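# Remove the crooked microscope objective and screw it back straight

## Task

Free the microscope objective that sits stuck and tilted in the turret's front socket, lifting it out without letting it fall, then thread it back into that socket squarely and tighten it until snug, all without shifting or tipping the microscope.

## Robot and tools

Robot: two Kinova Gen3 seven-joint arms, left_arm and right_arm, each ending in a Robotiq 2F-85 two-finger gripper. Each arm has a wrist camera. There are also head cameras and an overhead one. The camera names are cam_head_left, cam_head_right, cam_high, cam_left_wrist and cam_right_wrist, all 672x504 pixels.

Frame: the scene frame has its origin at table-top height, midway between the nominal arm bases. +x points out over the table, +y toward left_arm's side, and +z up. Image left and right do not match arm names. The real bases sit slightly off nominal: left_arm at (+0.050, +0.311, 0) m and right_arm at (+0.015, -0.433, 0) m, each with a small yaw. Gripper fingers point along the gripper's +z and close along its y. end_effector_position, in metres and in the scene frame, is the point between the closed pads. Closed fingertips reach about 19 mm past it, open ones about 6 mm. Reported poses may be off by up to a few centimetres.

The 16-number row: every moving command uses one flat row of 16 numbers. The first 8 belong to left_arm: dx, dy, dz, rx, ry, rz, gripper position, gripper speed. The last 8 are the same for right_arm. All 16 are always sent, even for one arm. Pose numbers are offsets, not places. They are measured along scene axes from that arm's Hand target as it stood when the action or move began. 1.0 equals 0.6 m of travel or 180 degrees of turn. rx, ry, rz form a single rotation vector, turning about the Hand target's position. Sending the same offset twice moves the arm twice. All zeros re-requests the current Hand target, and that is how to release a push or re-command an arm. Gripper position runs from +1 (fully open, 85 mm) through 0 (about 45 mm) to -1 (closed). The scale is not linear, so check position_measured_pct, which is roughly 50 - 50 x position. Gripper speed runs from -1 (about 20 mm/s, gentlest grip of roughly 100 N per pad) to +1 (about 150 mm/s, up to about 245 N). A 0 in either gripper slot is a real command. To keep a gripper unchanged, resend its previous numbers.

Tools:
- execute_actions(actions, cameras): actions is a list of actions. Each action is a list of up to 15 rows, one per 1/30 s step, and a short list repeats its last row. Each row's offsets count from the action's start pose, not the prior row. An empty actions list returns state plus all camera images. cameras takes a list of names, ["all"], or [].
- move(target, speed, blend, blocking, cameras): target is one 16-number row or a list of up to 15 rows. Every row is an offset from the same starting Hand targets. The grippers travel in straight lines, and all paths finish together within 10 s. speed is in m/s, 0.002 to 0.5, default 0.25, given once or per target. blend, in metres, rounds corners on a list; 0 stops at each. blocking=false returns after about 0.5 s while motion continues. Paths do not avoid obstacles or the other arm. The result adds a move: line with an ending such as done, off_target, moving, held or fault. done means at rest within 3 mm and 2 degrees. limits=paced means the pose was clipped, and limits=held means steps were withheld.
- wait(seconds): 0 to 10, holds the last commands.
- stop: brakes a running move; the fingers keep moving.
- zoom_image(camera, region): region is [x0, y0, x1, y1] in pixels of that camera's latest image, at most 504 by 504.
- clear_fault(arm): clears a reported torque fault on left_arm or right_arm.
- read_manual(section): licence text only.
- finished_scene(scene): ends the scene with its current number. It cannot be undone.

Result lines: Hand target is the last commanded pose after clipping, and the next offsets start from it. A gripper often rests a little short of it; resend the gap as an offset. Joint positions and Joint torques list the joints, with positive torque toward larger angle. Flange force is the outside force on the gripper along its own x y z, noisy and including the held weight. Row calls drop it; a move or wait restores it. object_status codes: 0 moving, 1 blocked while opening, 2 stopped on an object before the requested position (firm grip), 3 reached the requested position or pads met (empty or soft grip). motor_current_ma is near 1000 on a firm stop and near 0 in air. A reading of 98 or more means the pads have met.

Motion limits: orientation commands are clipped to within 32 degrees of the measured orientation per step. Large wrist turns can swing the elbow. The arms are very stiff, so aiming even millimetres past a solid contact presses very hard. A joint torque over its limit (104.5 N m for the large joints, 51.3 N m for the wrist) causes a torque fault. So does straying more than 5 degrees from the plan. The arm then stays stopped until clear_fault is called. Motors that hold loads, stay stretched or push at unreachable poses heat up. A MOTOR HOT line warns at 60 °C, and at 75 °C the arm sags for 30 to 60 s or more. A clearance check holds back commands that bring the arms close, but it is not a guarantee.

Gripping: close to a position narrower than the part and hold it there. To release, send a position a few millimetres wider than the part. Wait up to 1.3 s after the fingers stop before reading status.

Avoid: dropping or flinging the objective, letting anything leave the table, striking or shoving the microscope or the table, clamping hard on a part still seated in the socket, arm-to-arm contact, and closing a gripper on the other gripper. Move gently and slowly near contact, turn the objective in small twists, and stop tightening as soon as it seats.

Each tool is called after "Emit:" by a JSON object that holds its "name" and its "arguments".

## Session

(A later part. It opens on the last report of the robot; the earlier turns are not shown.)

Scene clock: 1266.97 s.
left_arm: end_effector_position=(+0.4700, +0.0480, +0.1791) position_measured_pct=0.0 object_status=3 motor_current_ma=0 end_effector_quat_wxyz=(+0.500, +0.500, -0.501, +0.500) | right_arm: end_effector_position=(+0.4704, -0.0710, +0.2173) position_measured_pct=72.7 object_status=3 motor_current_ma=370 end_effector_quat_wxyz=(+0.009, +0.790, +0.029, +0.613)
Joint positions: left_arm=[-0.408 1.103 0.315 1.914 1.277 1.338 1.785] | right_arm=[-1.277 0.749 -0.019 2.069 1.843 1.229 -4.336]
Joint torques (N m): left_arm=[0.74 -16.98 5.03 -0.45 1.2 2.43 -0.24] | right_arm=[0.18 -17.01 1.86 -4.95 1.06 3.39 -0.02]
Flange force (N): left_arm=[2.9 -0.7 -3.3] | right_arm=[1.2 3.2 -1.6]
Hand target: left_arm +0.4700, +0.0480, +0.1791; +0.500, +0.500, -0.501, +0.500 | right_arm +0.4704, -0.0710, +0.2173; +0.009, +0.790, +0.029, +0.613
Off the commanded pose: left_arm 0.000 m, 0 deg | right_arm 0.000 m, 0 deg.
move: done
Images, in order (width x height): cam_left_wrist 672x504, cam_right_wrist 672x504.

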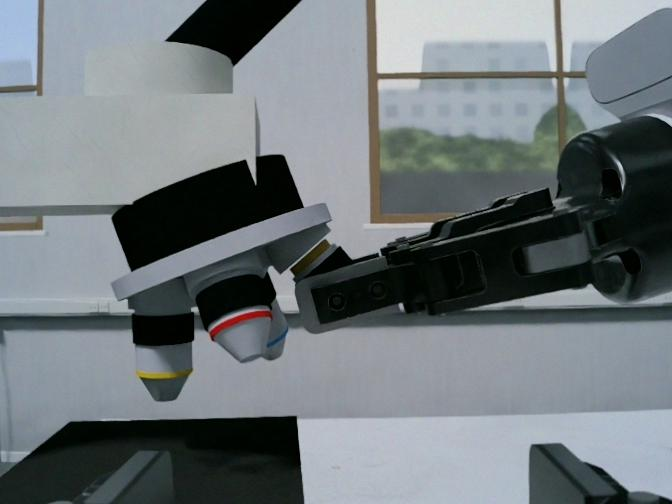

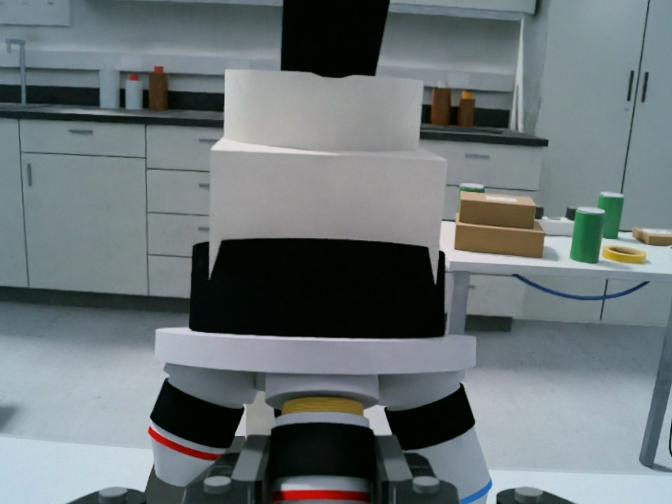

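Emit:
{"name": "move", "arguments": {"target": [0, 0, 0, 0, 0, 0, 1, 1, 0.00106, 0.0001, 0.00128, 0, 0, 0, -0.46, -1.0], "speed": 0.02}}

Emit:
{"name": "move", "arguments": {"target": [0, 0, 0, 0, 0, 0, 1, 1, 0.00042, 0.00004, 0.00051, 0, 0, 0, -0.46, -1.0], "speed": 0.02, "cameras": ["cam_left_wrist"]}}

Emit:
{"name": "zoom_image", "arguments": {"camera": "cam_left_wrist", "region": [270, 210, 350, 290]}}

Scene clock: 1277.30 s.
left_arm: end_effector_position=(+0.4700, +0.0480, +0.1791) position_measured_pct=0.0 object_status=3 motor_current_ma=0 end_effector_quat_wxyz=(+0.500, +0.500, -0.501, +0.500) | right_arm: end_effector_position=(+0.4710, -0.0709, +0.2181) position_measured_pct=72.7 object_status=3 motor_current_ma=370 end_effector_quat_wxyz=(+0.009, +0.790, +0.029, +0.613)
Joint positions: left_arm=[-0.408 1.103 0.315 1.914 1.277 1.338 1.785] | right_arm=[-1.276 0.747 -0.018 2.068 1.843 1.227 -4.333]
Joint torques (N m): left_arm=[0.8 -17.01 5.14 -0.39 1.22 2.44 -0.21] | right_arm=[0.11 -17.01 1.86 -5.02 1.07 3.43 0]
Flange force (N): left_arm=[2.7 -0.8 -3.5] | right_arm=[1.2 3.4 -1.5]
Hand target: left_arm +0.4700, +0.0480, +0.1791; +0.500, +0.500, -0.501, +0.500 | right_arm +0.4710, -0.0709, +0.2181; +0.009, +0.790, +0.029, +0.613
Off the commanded pose: left_arm 0.000 m, 0 deg | right_arm 0.000 m, 0 deg.
move: done

Scene clock: 1278.00 s.
left_arm: end_effector_position=(+0.4700, +0.0480, +0.1791) position_measured_pct=0.0 object_status=3 motor_current_ma=0 end_effector_quat_wxyz=(+0.500, +0.500, -0.501, +0.500) | right_arm: end_effector_position=(+0.4713, -0.0709, +0.2184) position_measured_pct=72.7 object_status=3 motor_current_ma=370 end_effector_quat_wxyz=(+0.009, +0.790, +0.029, +0.613)
Joint positions: left_arm=[-0.408 1.103 0.315 1.914 1.277 1.338 1.785] | right_arm=[-1.276 0.747 -0.018 2.068 1.843 1.227 -4.332]
Joint torques (N m): left_arm=[0.82 -16.93 5.09 -0.4 1.2 2.41 -0.16] | right_arm=[0.57 -18.07 2.61 -5.5 1.23 4.12 -0.01]
Flange force (N): left_arm=[2.8 -0.6 -3.5] | right_arm=[-1.0 2.9 -1.8]
Hand target: left_arm +0.4700, +0.0480, +0.1791; +0.500, +0.500, -0.501, +0.500 | right_arm +0.4713, -0.0709, +0.2184; +0.009, +0.790, +0.029, +0.613
Off the commanded pose: left_arm 0.000 m, 0 deg | right_arm 0.000 m, 0 deg.
move: done
Images, in order (width x height): cam_left_wrist 672x504.

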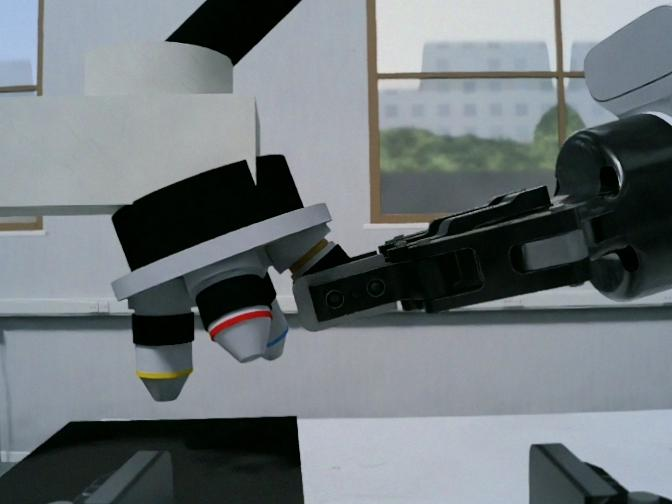

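Scaled by 6.300.

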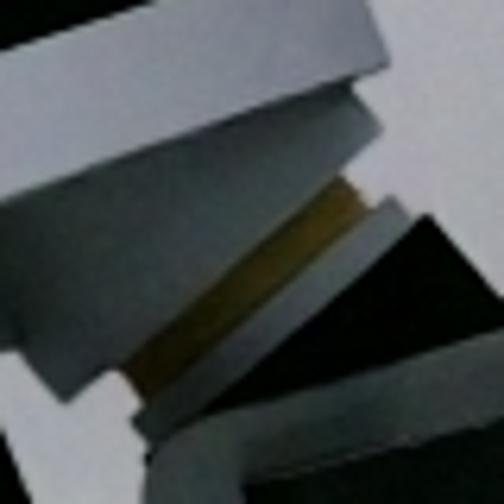

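Emit:
{"name": "move", "arguments": {"target": [0, 0, 0, 0, 0, 0, 1, 1, 0.0001, 0, 0.0001, 0.0706, 0.0068, 0.0856, -0.46, -1.0], "speed": 0.1, "cameras": ["cam_left_wrist", "cam_right_wrist"]}}

Emit:
{"name": "zoom_image", "arguments": {"camera": "cam_left_wrist", "region": [270, 210, 350, 290]}}

Emit:
{"name": "zoom_image", "arguments": {"camera": "cam_right_wrist", "region": [250, 360, 390, 480]}}

Scene clock: 1291.43 s.
left_arm: end_effector_position=(+0.4700, +0.0480, +0.1791) position_measured_pct=0.0 object_status=3 motor_current_ma=0 end_effector_quat_wxyz=(+0.500, +0.500, -0.501, +0.500) | right_arm: end_effector_position=(+0.4713, -0.0709, +0.2184) position_measured_pct=72.7 object_status=3 motor_current_ma=370 end_effector_quat_wxyz=(-0.160, +0.781, +0.066, +0.599)
Joint positions: left_arm=[-0.408 1.103 0.315 1.914 1.277 1.338 1.785] | right_arm=[-1.096 0.714 -0.046 2.318 2.398 1.277 -4.79]
Joint torques (N m): left_arm=[0.82 -16.92 5.05 -0.4 1.17 2.43 -0.21] | right_arm=[-0.03 -17.58 1.35 -5.6 0.78 4.6 -0.08]
Flange force (N): left_arm=[3.0 -0.7 -3.4] | right_arm=[0.0 1.6 -2.9]
Hand target: left_arm +0.4700, +0.0480, +0.1791; +0.500, +0.500, -0.501, +0.500 | right_arm +0.4713, -0.0709, +0.2184; -0.160, +0.781, +0.066, +0.599
Off the commanded pose: left_arm 0.000 m, 0 deg | right_arm 0.000 m, 0 deg.
move: done
Images, in order (width x height): cam_left_wrist 672x504, cam_right_wrist 672x504.

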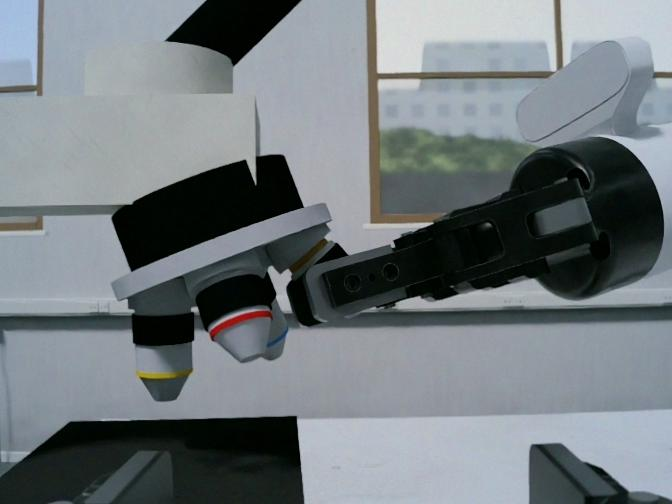

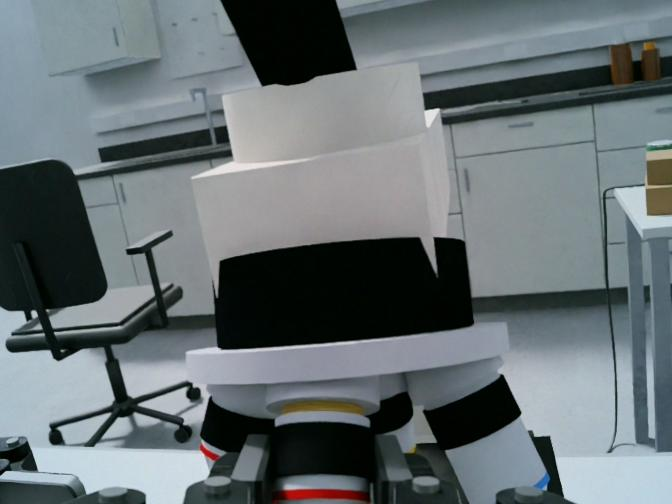

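Scaled by 6.300.

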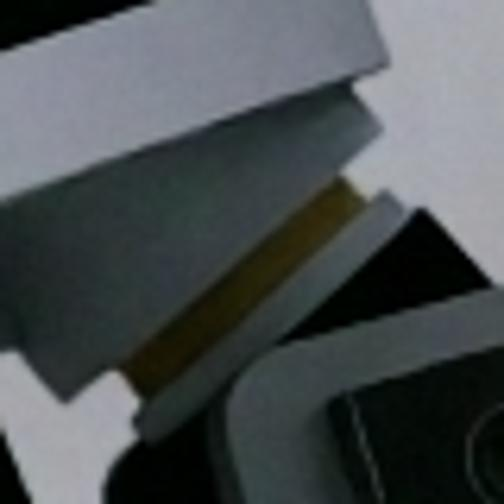

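Scaled by 3.600.

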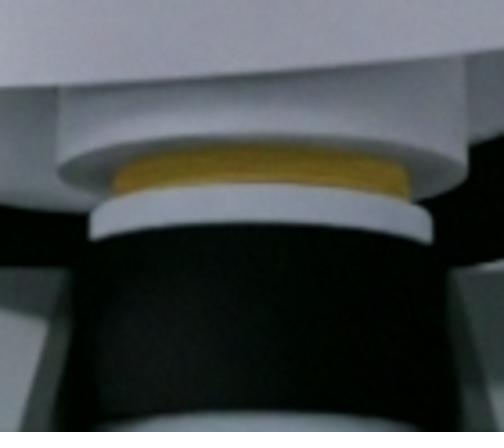

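Emit:
{"name": "move", "arguments": {"target": [0, 0, 0, 0, 0, 0, 1, 1, 0.00016, 0.00002, 0.0002, 0.2117, 0.0203, 0.2567, -0.46, -1.0], "speed": 0.2, "cameras": ["cam_left_wrist", "cam_right_wrist"]}}

Emit:
{"name": "zoom_image", "arguments": {"camera": "cam_left_wrist", "region": [270, 210, 350, 290]}}

Emit:
{"name": "zoom_image", "arguments": {"camera": "cam_right_wrist", "region": [250, 360, 390, 480]}}

Scene clock: 1300.93 s.
left_arm: end_effector_position=(+0.4700, +0.0480, +0.1791) position_measured_pct=0.0 object_status=3 motor_current_ma=0 end_effector_quat_wxyz=(+0.500, +0.500, -0.501, +0.500) | right_arm: end_effector_position=(+0.4714, -0.0709, +0.2186) position_measured_pct=72.7 object_status=3 motor_current_ma=370 end_effector_quat_wxyz=(+0.620, -0.619, -0.163, -0.455)
Joint positions: left_arm=[-0.408 1.103 0.315 1.914 1.277 1.338 1.785] | right_arm=[-0.42 1.106 0.086 2.117 4.027 1.863 -5.379]
Joint torques (N m): left_arm=[0.72 -16.92 5.12 -0.33 1.21 2.46 -0.18] | right_arm=[-3.34 -26.88 -5.79 -6.42 1.1 7.94 0.3]
Flange force (N): left_arm=[2.8 -0.9 -3.3] | right_arm=[-6.8 4.5 -9.9]
Hand target: left_arm +0.4700, +0.0480, +0.1791; +0.500, +0.500, -0.501, +0.500 | right_arm +0.4714, -0.0709, +0.2186; +0.620, -0.619, -0.163, -0.455
Off the commanded pose: left_arm 0.000 m, 0 deg | right_arm 0.000 m, 0 deg.
move: done
Images, in order (width x height): cam_left_wrist 672x504, cam_right_wrist 672x504.

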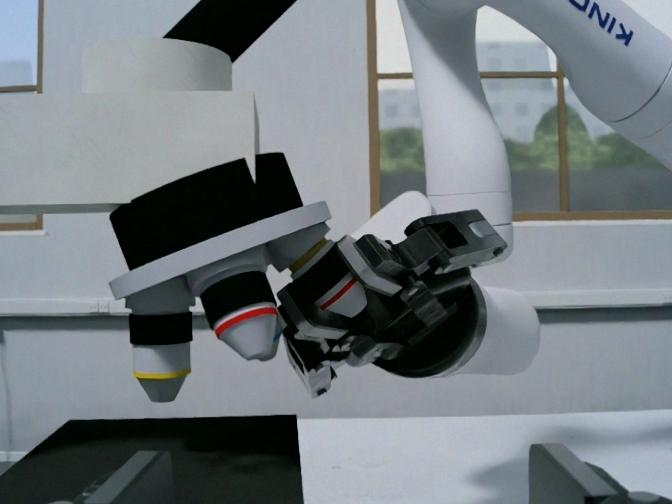

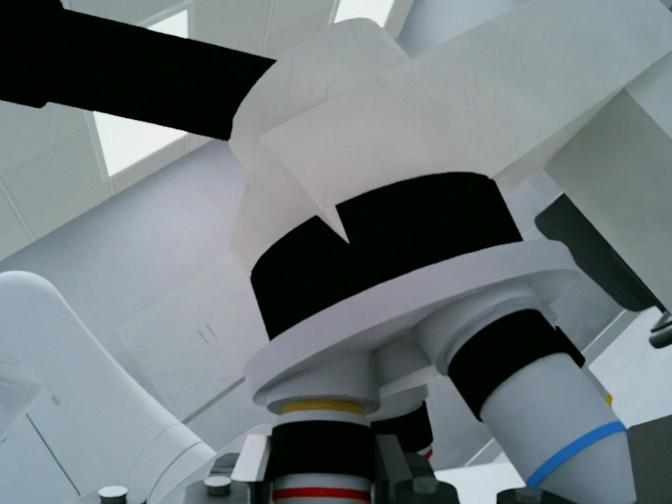

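Scaled by 6.300.

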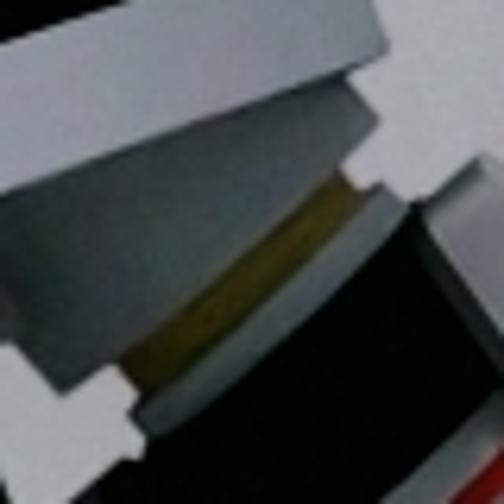

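Scaled by 3.600.

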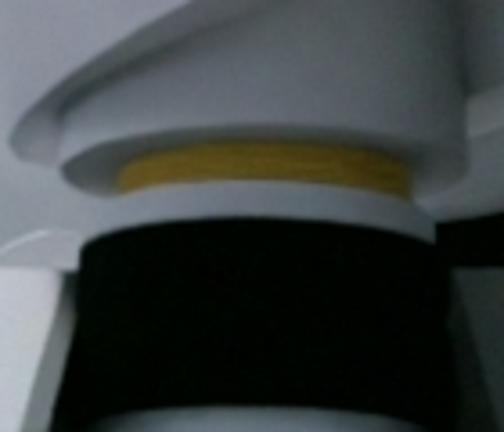

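Emit:
{"name": "move", "arguments": {"target": [0, 0, 0, 0, 0, 0, 1, 1, -0.0005, -0.00005, -0.0006, 0, 0, 0, -0.46, -1.0], "speed": 0.02}}

Emit:
{"name": "move", "arguments": {"target": [0, 0, 0, 0, 0, 0, 1, 1, -0.0005, -0.00005, -0.0006, 0, 0, 0, -0.46, -1.0], "speed": 0.02, "cameras": ["cam_left_wrist", "cam_right_wrist"]}}

Emit:
{"name": "zoom_image", "arguments": {"camera": "cam_left_wrist", "region": [270, 210, 350, 290]}}

Scene clock: 1321.67 s.
left_arm: end_effector_position=(+0.4700, +0.0480, +0.1791) position_measured_pct=0.0 object_status=3 motor_current_ma=0 end_effector_quat_wxyz=(+0.500, +0.500, -0.501, +0.500) | right_arm: end_effector_position=(+0.4711, -0.0709, +0.2182) position_measured_pct=72.7 object_status=3 motor_current_ma=370 end_effector_quat_wxyz=(+0.620, -0.619, -0.163, -0.455)
Joint positions: left_arm=[-0.408 1.103 0.315 1.914 1.277 1.338 1.785] | right_arm=[-0.42 1.107 0.086 2.117 4.027 1.864 -5.378]
Joint torques (N m): left_arm=[0.76 -16.93 5 -0.42 1.16 2.39 -0.21] | right_arm=[-1.39 -25.17 -4.1 -5.7 0.07 6.79 0.23]
Flange force (N): left_arm=[3.0 -0.7 -3.3] | right_arm=[-6.7 1.4 -8.1]
Hand target: left_arm +0.4700, +0.0480, +0.1791; +0.500, +0.500, -0.501, +0.500 | right_arm +0.4711, -0.0709, +0.2182; +0.620, -0.619, -0.163, -0.455
Off the commanded pose: left_arm 0.000 m, 0 deg | right_arm 0.000 m, 0 deg.
move: done

Scene clock: 1322.37 s.
left_arm: end_effector_position=(+0.4700, +0.0480, +0.1791) position_measured_pct=0.0 object_status=3 motor_current_ma=0 end_effector_quat_wxyz=(+0.500, +0.500, -0.501, +0.500) | right_arm: end_effector_position=(+0.4708, -0.0709, +0.2179) position_measured_pct=72.7 object_status=3 motor_current_ma=370 end_effector_quat_wxyz=(+0.620, -0.619, -0.163, -0.455)
Joint positions: left_arm=[-0.408 1.103 0.315 1.914 1.277 1.338 1.785] | right_arm=[-0.42 1.108 0.086 2.118 4.027 1.865 -5.377]
Joint torques (N m): left_arm=[0.72 -16.97 5.09 -0.37 1.19 2.39 -0.18] | right_arm=[-0.77 -23.95 -3.6 -5.4 -0.29 6.1 0.08]
Flange force (N): left_arm=[2.8 -0.8 -3.3] | right_arm=[-5.8 -0.7 -7.9]
Hand target: left_arm +0.4700, +0.0480, +0.1791; +0.500, +0.500, -0.501, +0.500 | right_arm +0.4708, -0.0709, +0.2178; +0.620, -0.619, -0.163, -0.455
Off the commanded pose: left_arm 0.000 m, 0 deg | right_arm 0.000 m, 0 deg.
move: done
Images, in order (width x height): cam_left_wrist 672x504, cam_right_wrist 672x504.

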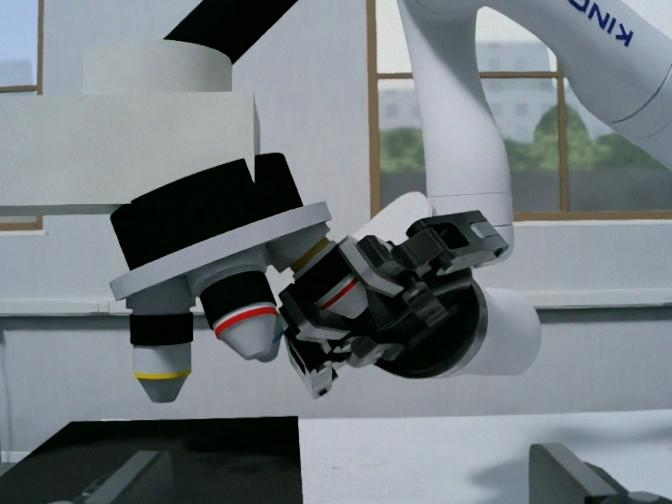

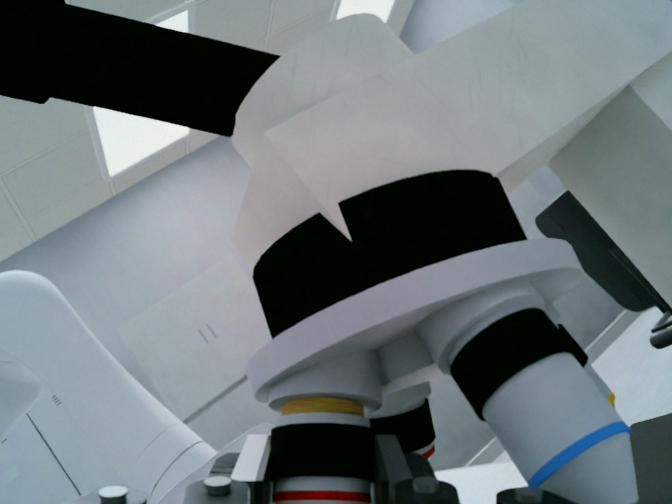

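Scaled by 6.300.

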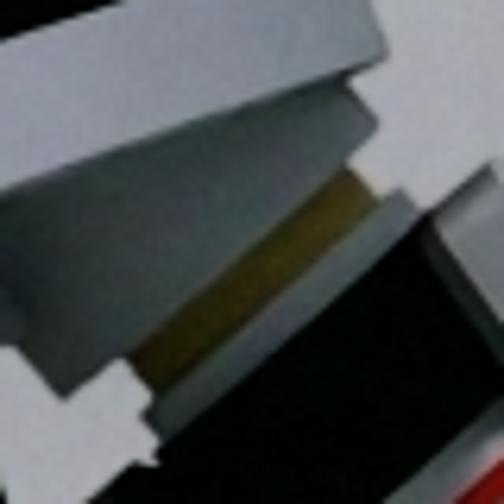

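Emit:
{"name": "move", "arguments": {"target": [0, 0, 0, 0, 0, 0, 1, 1, -0.0011, -0.0001, -0.0013, 0, 0, 0, -0.46, -1.0], "speed": 0.03, "cameras": ["cam_left_wrist", "cam_right_wrist"]}}

Emit:
{"name": "zoom_image", "arguments": {"camera": "cam_left_wrist", "region": [270, 210, 350, 290]}}

Scene clock: 1337.47 s.
left_arm: end_effector_position=(+0.4700, +0.0480, +0.1791) position_measured_pct=0.0 object_status=3 motor_current_ma=0 end_effector_quat_wxyz=(+0.500, +0.500, -0.501, +0.500) | right_arm: end_effector_position=(+0.4702, -0.0710, +0.2171) position_measured_pct=72.7 object_status=3 motor_current_ma=370 end_effector_quat_wxyz=(+0.620, -0.619, -0.163, -0.455)
Joint positions: left_arm=[-0.408 1.103 0.315 1.914 1.277 1.338 1.785] | right_arm=[-0.42 1.11 0.086 2.119 4.028 1.867 -5.374]
Joint torques (N m): left_arm=[0.73 -16.87 5.1 -0.41 1.22 2.41 -0.2] | right_arm=[-1.79 -20.88 -3.19 -3.15 0.67 4.66 0.08]
Flange force (N): left_arm=[3.0 -0.7 -3.4] | right_arm=[0.0 0.2 -4.1]
Hand target: left_arm +0.4700, +0.0480, +0.1791; +0.500, +0.500, -0.501, +0.500 | right_arm +0.4702, -0.0710, +0.2171; +0.620, -0.619, -0.163, -0.455
Off the commanded pose: left_arm 0.000 m, 0 deg | right_arm 0.000 m, 0 deg.
move: done
Images, in order (width x height): cam_left_wrist 672x504, cam_right_wrist 672x504.

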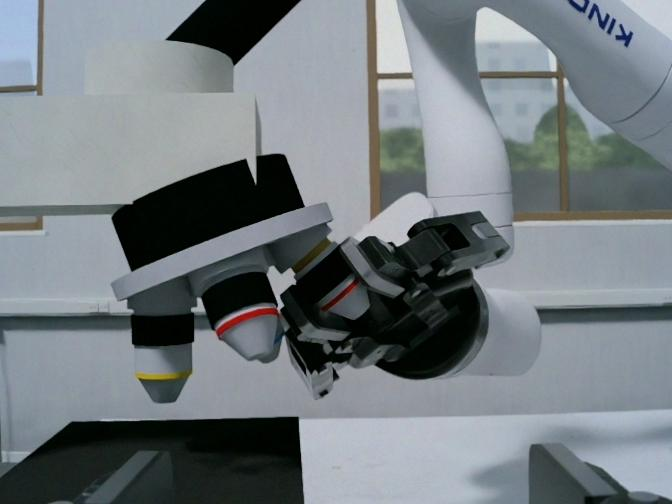

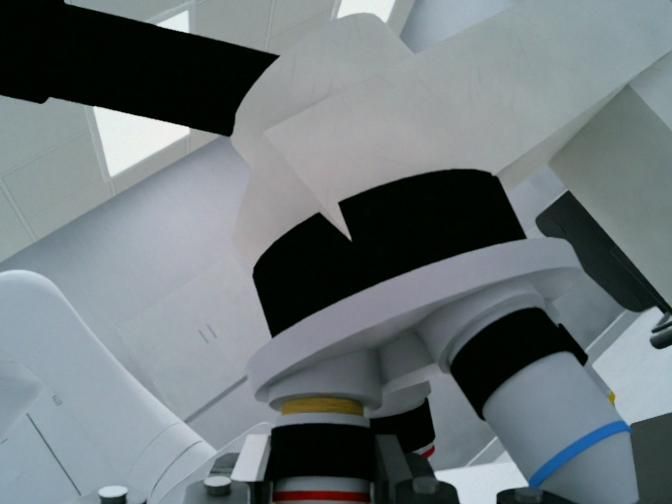

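Scaled by 6.300.

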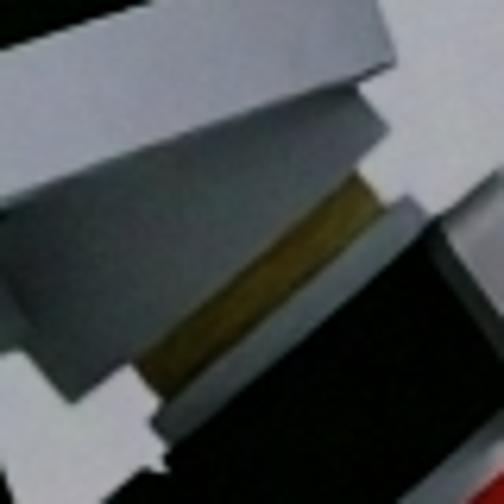

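Emit:
{"name": "move", "arguments": {"target": [0, 0, 0, 0, 0, 0, 1, 1, -0.0007, -0.0001, -0.0008, 0, 0, 0, -0.46, -1.0], "speed": 0.02, "cameras": ["cam_left_wrist", "cam_right_wrist"]}}

Emit:
{"name": "zoom_image", "arguments": {"camera": "cam_left_wrist", "region": [270, 210, 350, 290]}}

Emit:
{"name": "zoom_image", "arguments": {"camera": "cam_right_wrist", "region": [250, 360, 390, 480]}}

Scene clock: 1363.50 s.
left_arm: end_effector_position=(+0.4700, +0.0480, +0.1791) position_measured_pct=0.0 object_status=3 motor_current_ma=0 end_effector_quat_wxyz=(+0.500, +0.500, -0.501, +0.500) | right_arm: end_effector_position=(+0.4697, -0.0711, +0.2166) position_measured_pct=72.7 object_status=3 motor_current_ma=370 end_effector_quat_wxyz=(+0.620, -0.619, -0.163, -0.455)
Joint positions: left_arm=[-0.408 1.103 0.315 1.914 1.277 1.338 1.785] | right_arm=[-0.421 1.111 0.085 2.12 4.028 1.868 -5.372]
Joint torques (N m): left_arm=[0.75 -16.92 5.06 -0.45 1.19 2.41 -0.17] | right_arm=[0.11 -18.58 -1.46 -1.97 0.17 3.6 -0.03]
Flange force (N): left_arm=[2.9 -0.5 -3.3] | right_arm=[1.3 -2.8 0.2]
Hand target: left_arm +0.4700, +0.0480, +0.1791; +0.500, +0.500, -0.501, +0.500 | right_arm +0.4697, -0.0711, +0.2166; +0.620, -0.619, -0.163, -0.455
Off the commanded pose: left_arm 0.000 m, 0 deg | right_arm 0.000 m, 0 deg.
move: done
Images, in order (width x height): cam_left_wrist 672x504, cam_right_wrist 672x504.

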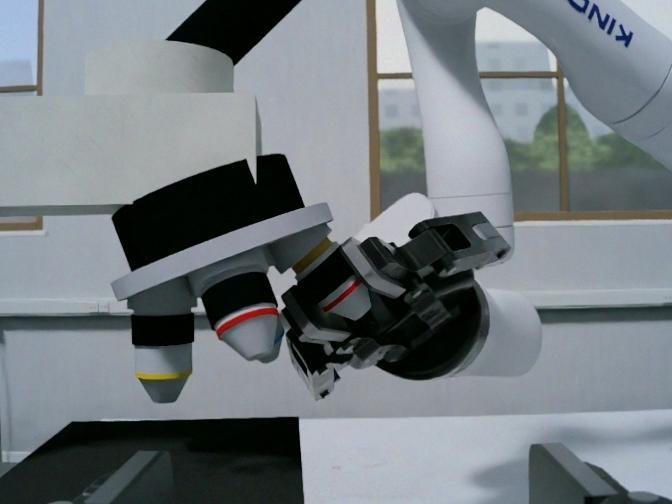

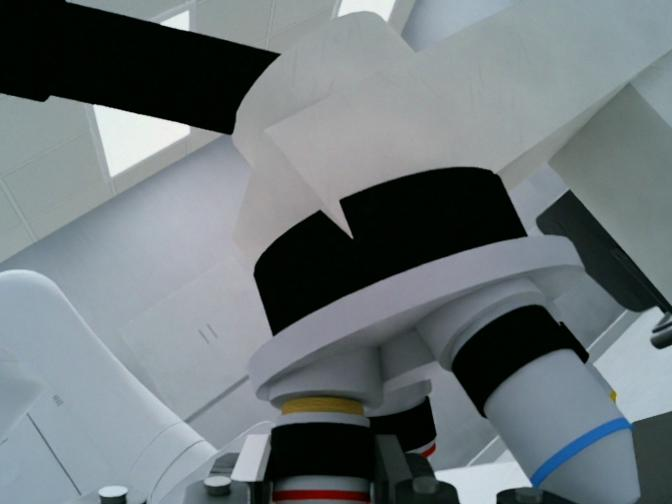

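Scaled by 6.300.

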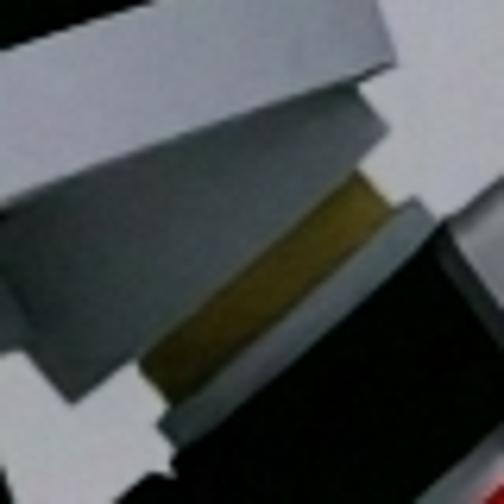

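Scaled by 3.600.

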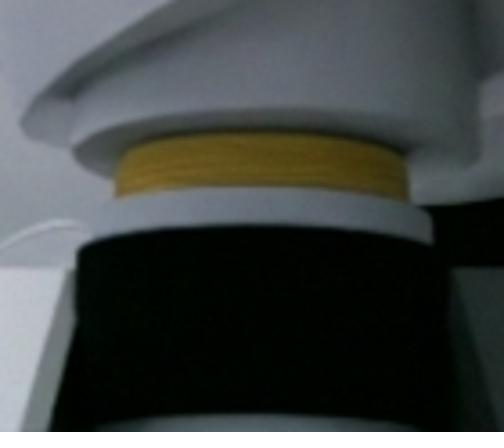

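Emit:
{"name": "move", "arguments": {"target": [[0, 0, 0, 0, 0, 0, 1, 1, -0.0042, -0.0004, -0.0051, 0, 0, 0, -0.46, -1.0], [0, 0, 0, 0, 0, 0, 1, 1, -0.0042, -0.0004, -0.0051, -0.3881, -0.0373, -0.4706, -0.46, -1.0]], "speed": [0.05, 0.25], "blend": [0.0005, 0], "cameras": ["cam_left_wrist", "cam_right_wrist"]}}

Emit:
{"name": "zoom_image", "arguments": {"camera": "cam_left_wrist", "region": [260, 210, 350, 300]}}

Emit:
{"name": "zoom_image", "arguments": {"camera": "cam_right_wrist", "region": [250, 330, 390, 450]}}

Scene clock: 1430.73 s.
left_arm: end_effector_position=(+0.4700, +0.0480, +0.1791) position_measured_pct=0.0 object_status=3 motor_current_ma=0 end_effector_quat_wxyz=(+0.500, +0.500, -0.501, +0.500) | right_arm: end_effector_position=(+0.4672, -0.0713, +0.2135) position_measured_pct=72.7 object_status=3 motor_current_ma=370 end_effector_quat_wxyz=(+0.261, +0.757, -0.029, +0.598)
Joint positions: left_arm=[-0.408 1.103 0.315 1.914 1.277 1.338 1.785] | right_arm=[-1.345 0.977 0.002 1.571 1.356 1.533 -3.753]
Joint torques (N m): left_arm=[0.81 -16.94 5.08 -0.39 1.17 2.41 -0.23] | right_arm=[0.18 -20.55 2.74 -5.69 1.83 3.1 -0.06]
Flange force (N): left_arm=[2.9 -0.8 -3.4] | right_arm=[-0.9 5.3 0.9]
Hand target: left_arm +0.4700, +0.0480, +0.1791; +0.500, +0.500, -0.501, +0.500 | right_arm +0.4672, -0.0713, +0.2135; +0.261, +0.757, -0.029, +0.598
Off the commanded pose: left_arm 0.000 m, 0 deg | right_arm 0.000 m, 0 deg.
move: done
Images, in order (width x height): cam_left_wrist 672x504, cam_right_wrist 672x504.

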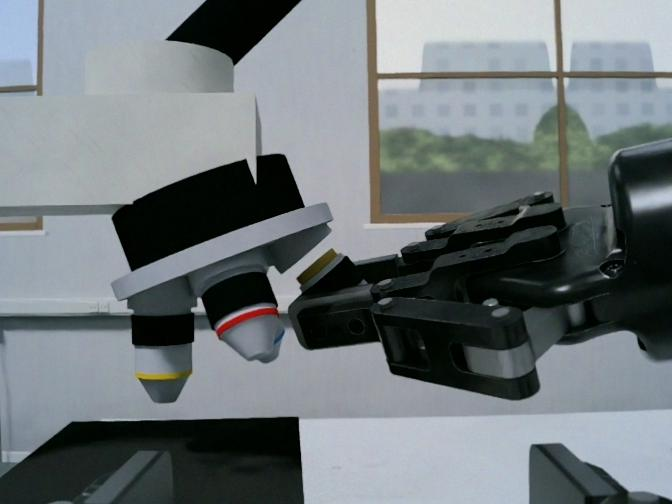

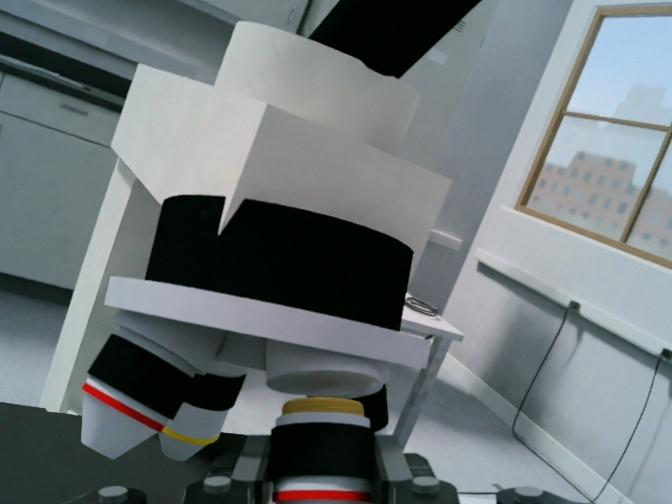

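Scaled by 5.600.

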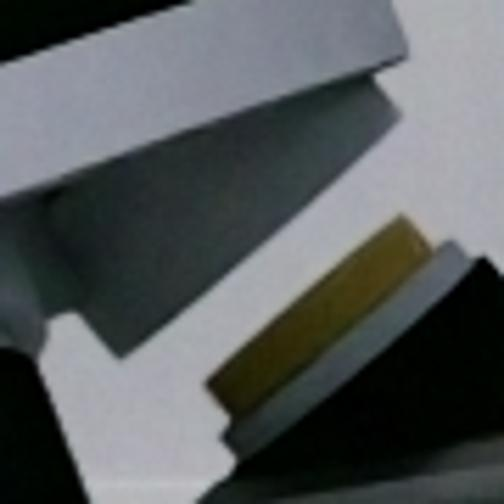

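Scaled by 3.600.

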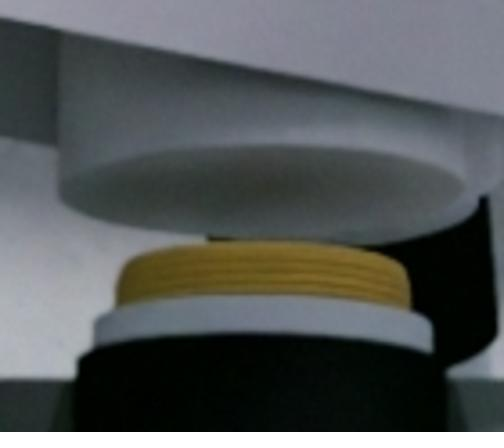

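Emit:
{"name": "move", "arguments": {"target": [0, 0, 0, 0, 0, 0, 1, 1, 0.0053, 0.0005, 0.0063, 0.1058, 0.0102, 0.1283, -0.46, -1.0], "speed": 0.15, "cameras": ["cam_left_wrist", "cam_right_wrist"]}}

Emit:
{"name": "zoom_image", "arguments": {"camera": "cam_left_wrist", "region": [270, 210, 350, 290]}}

Emit:
{"name": "zoom_image", "arguments": {"camera": "cam_right_wrist", "region": [250, 360, 390, 480]}}

Scene clock: 1482.30 s.
left_arm: end_effector_position=(+0.4700, +0.0480, +0.1791) position_measured_pct=0.0 object_status=3 motor_current_ma=0 end_effector_quat_wxyz=(+0.500, +0.500, -0.501, +0.500) | right_arm: end_effector_position=(+0.4704, -0.0710, +0.2173) position_measured_pct=72.7 object_status=3 motor_current_ma=370 end_effector_quat_wxyz=(+0.009, +0.790, +0.029, +0.613)
Joint positions: left_arm=[-0.408 1.103 0.315 1.914 1.277 1.338 1.785] | right_arm=[-1.269 0.749 -0.03 2.069 1.844 1.235 -4.333]
Joint torques (N m): left_arm=[0.81 -16.97 5.1 -0.38 1.2 2.44 -0.2] | right_arm=[0.15 -17.04 1.83 -4.99 1.1 3.39 -0.05]
Flange force (N): left_arm=[2.8 -0.7 -3.5] | right_arm=[1.3 3.2 -1.6]
Hand target: left_arm +0.4700, +0.0480, +0.1791; +0.500, +0.500, -0.501, +0.500 | right_arm +0.4704, -0.0710, +0.2173; +0.009, +0.790, +0.029, +0.613
Off the commanded pose: left_arm 0.000 m, 0 deg | right_arm 0.000 m, 0 deg.
move: done
Images, in order (width x height): cam_left_wrist 672x504, cam_right_wrist 672x504.

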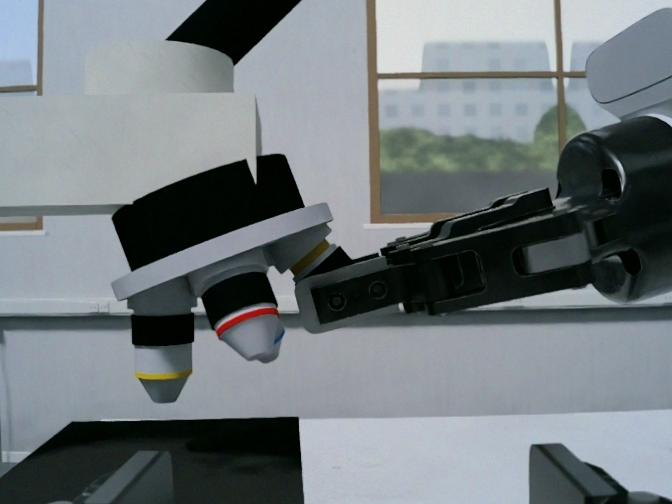

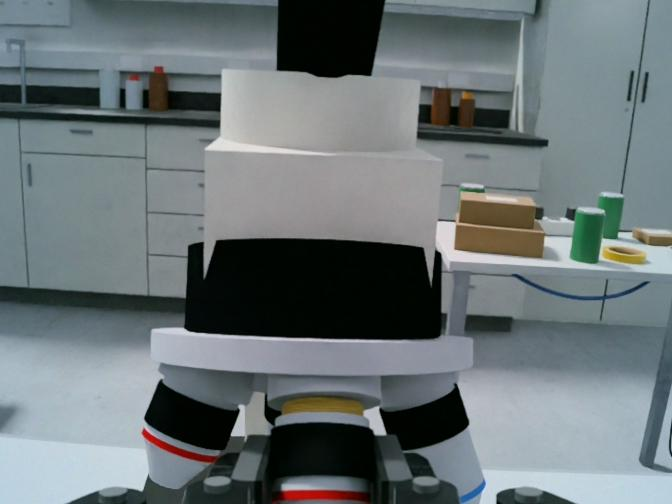

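Scaled by 6.300.

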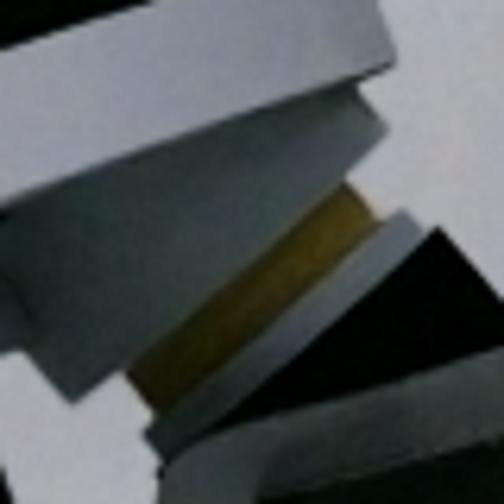

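Scaled by 3.600.

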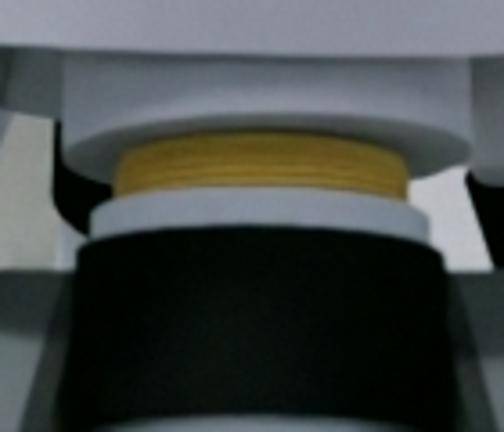

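Emit:
{"name": "move", "arguments": {"target": [0, 0, 0, 0, 0, 0, 1, 1, -0.0002, -0.0012, 0.0003, -0.0026, 0, 0.0021, -0.46, -1.0], "speed": 0.03, "cameras": ["cam_left_wrist", "cam_right_wrist"]}}

Emit:
{"name": "zoom_image", "arguments": {"camera": "cam_left_wrist", "region": [270, 210, 350, 290]}}

Emit:
{"name": "zoom_image", "arguments": {"camera": "cam_right_wrist", "region": [250, 360, 390, 480]}}

Scene clock: 1557.10 s.
left_arm: end_effector_position=(+0.4700, +0.0480, +0.1791) position_measured_pct=0.0 object_status=3 motor_current_ma=0 end_effector_quat_wxyz=(+0.500, +0.500, -0.501, +0.500) | right_arm: end_effector_position=(+0.4703, -0.0717, +0.2175) position_measured_pct=72.7 object_status=3 motor_current_ma=370 end_effector_quat_wxyz=(+0.011, +0.790, +0.034, +0.613)
Joint positions: left_arm=[-0.408 1.103 0.315 1.914 1.277 1.338 1.785] | right_arm=[-1.268 0.747 -0.028 2.075 1.852 1.234 -4.33]
Joint torques (N m): left_arm=[0.78 -16.96 5.08 -0.45 1.22 2.4 -0.2] | right_arm=[0.09 -17.04 1.81 -4.97 1.1 3.43 -0.03]
Flange force (N): left_arm=[2.9 -0.6 -3.5] | right_arm=[1.2 3.1 -1.5]
Hand target: left_arm +0.4700, +0.0480, +0.1791; +0.500, +0.500, -0.501, +0.500 | right_arm +0.4703, -0.0717, +0.2175; +0.011, +0.790, +0.034, +0.613
Off the commanded pose: left_arm 0.000 m, 0 deg | right_arm 0.000 m, 0 deg.
move: done
Images, in order (width x height): cam_left_wrist 672x504, cam_right_wrist 672x504.

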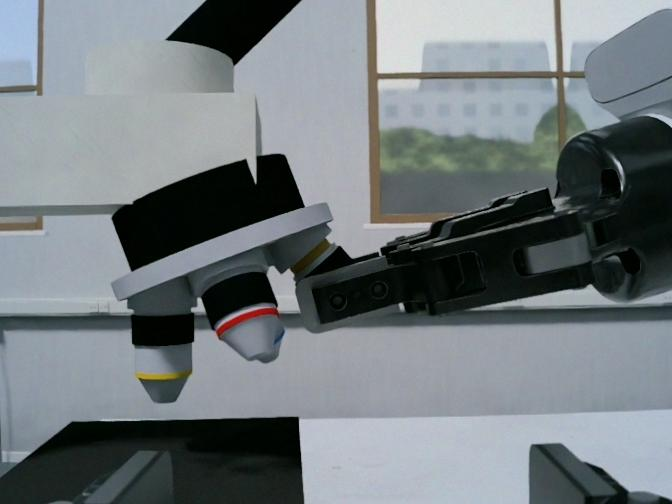

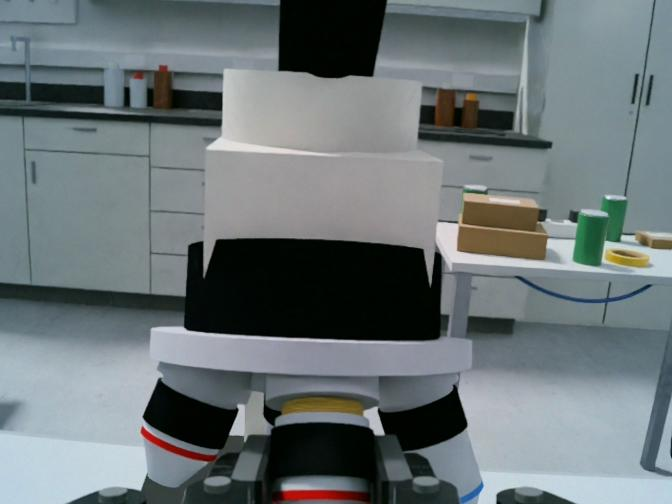

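Scaled by 6.300.

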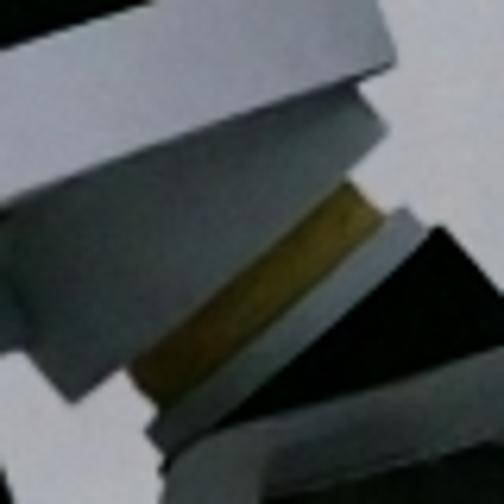

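Scaled by 3.600.

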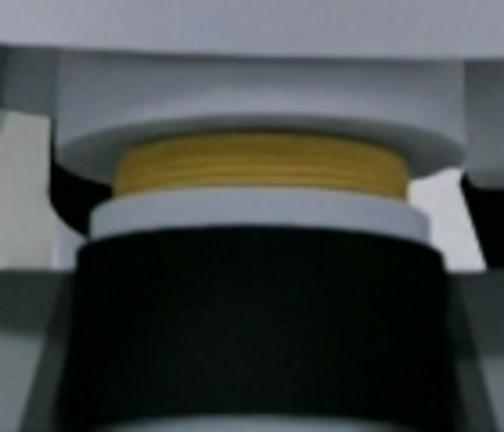

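Emit:
{"name": "move", "arguments": {"target": [0, 0, 0, 0, 0, 0, 1, 1, -0.0002, -0.002, -0.0013, 0.1411, 0.0159, 0.1709, -0.46, -1.0], "speed": 0.15, "cameras": ["cam_left_wrist", "cam_right_wrist"]}}

Emit:
{"name": "zoom_image", "arguments": {"camera": "cam_left_wrist", "region": [270, 210, 350, 290]}}

Emit:
{"name": "zoom_image", "arguments": {"camera": "cam_right_wrist", "region": [250, 350, 390, 470]}}

Scene clock: 1569.13 s.
left_arm: end_effector_position=(+0.4700, +0.0480, +0.1791) position_measured_pct=0.0 object_status=3 motor_current_ma=0 end_effector_quat_wxyz=(+0.500, +0.500, -0.501, +0.500) | right_arm: end_effector_position=(+0.4701, -0.0729, +0.2167) position_measured_pct=72.7 object_status=3 motor_current_ma=370 end_effector_quat_wxyz=(-0.323, +0.750, +0.107, +0.566)
Joint positions: left_arm=[-0.408 1.103 0.315 1.914 1.277 1.338 1.785] | right_arm=[-0.806 0.806 -0.036 2.438 3.033 1.526 -5.075]
Joint torques (N m): left_arm=[0.76 -17.02 5.08 -0.42 1.19 2.42 -0.2] | right_arm=[0.13 -15.98 0.09 -3 0.23 3.67 -0.02]
Flange force (N): left_arm=[2.7 -0.7 -3.4] | right_arm=[3.6 -2.1 -1.0]
Hand target: left_arm +0.4700, +0.0480, +0.1791; +0.500, +0.500, -0.501, +0.500 | right_arm +0.4701, -0.0729, +0.2167; -0.323, +0.750, +0.107, +0.566
Off the commanded pose: left_arm 0.000 m, 0 deg | right_arm 0.000 m, 0 deg.
move: done
Images, in order (width x height): cam_left_wrist 672x504, cam_right_wrist 672x504.

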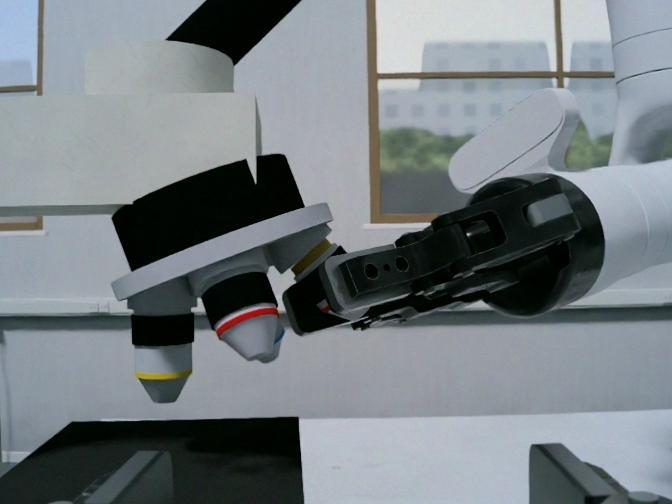

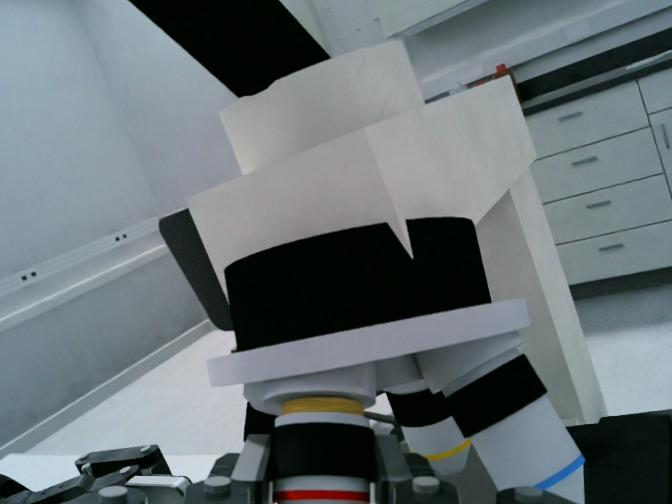

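Scaled by 6.300.

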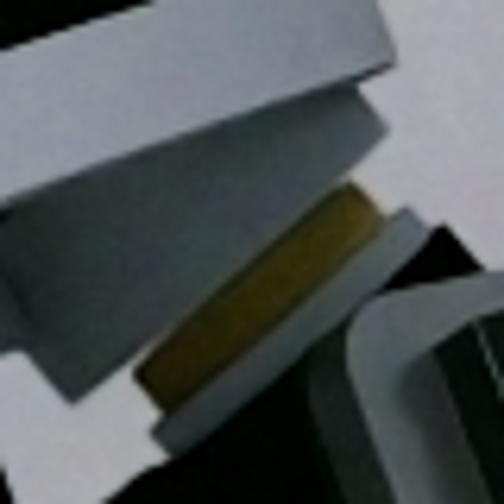

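Scaled by 3.600.

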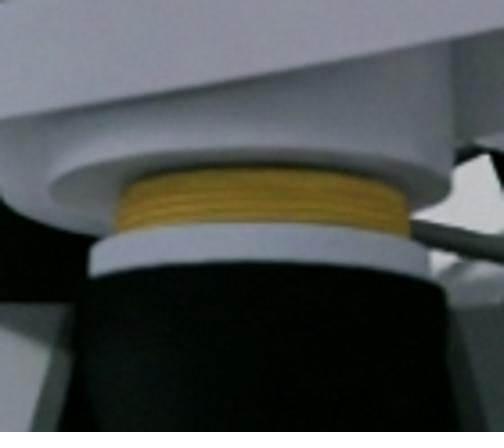

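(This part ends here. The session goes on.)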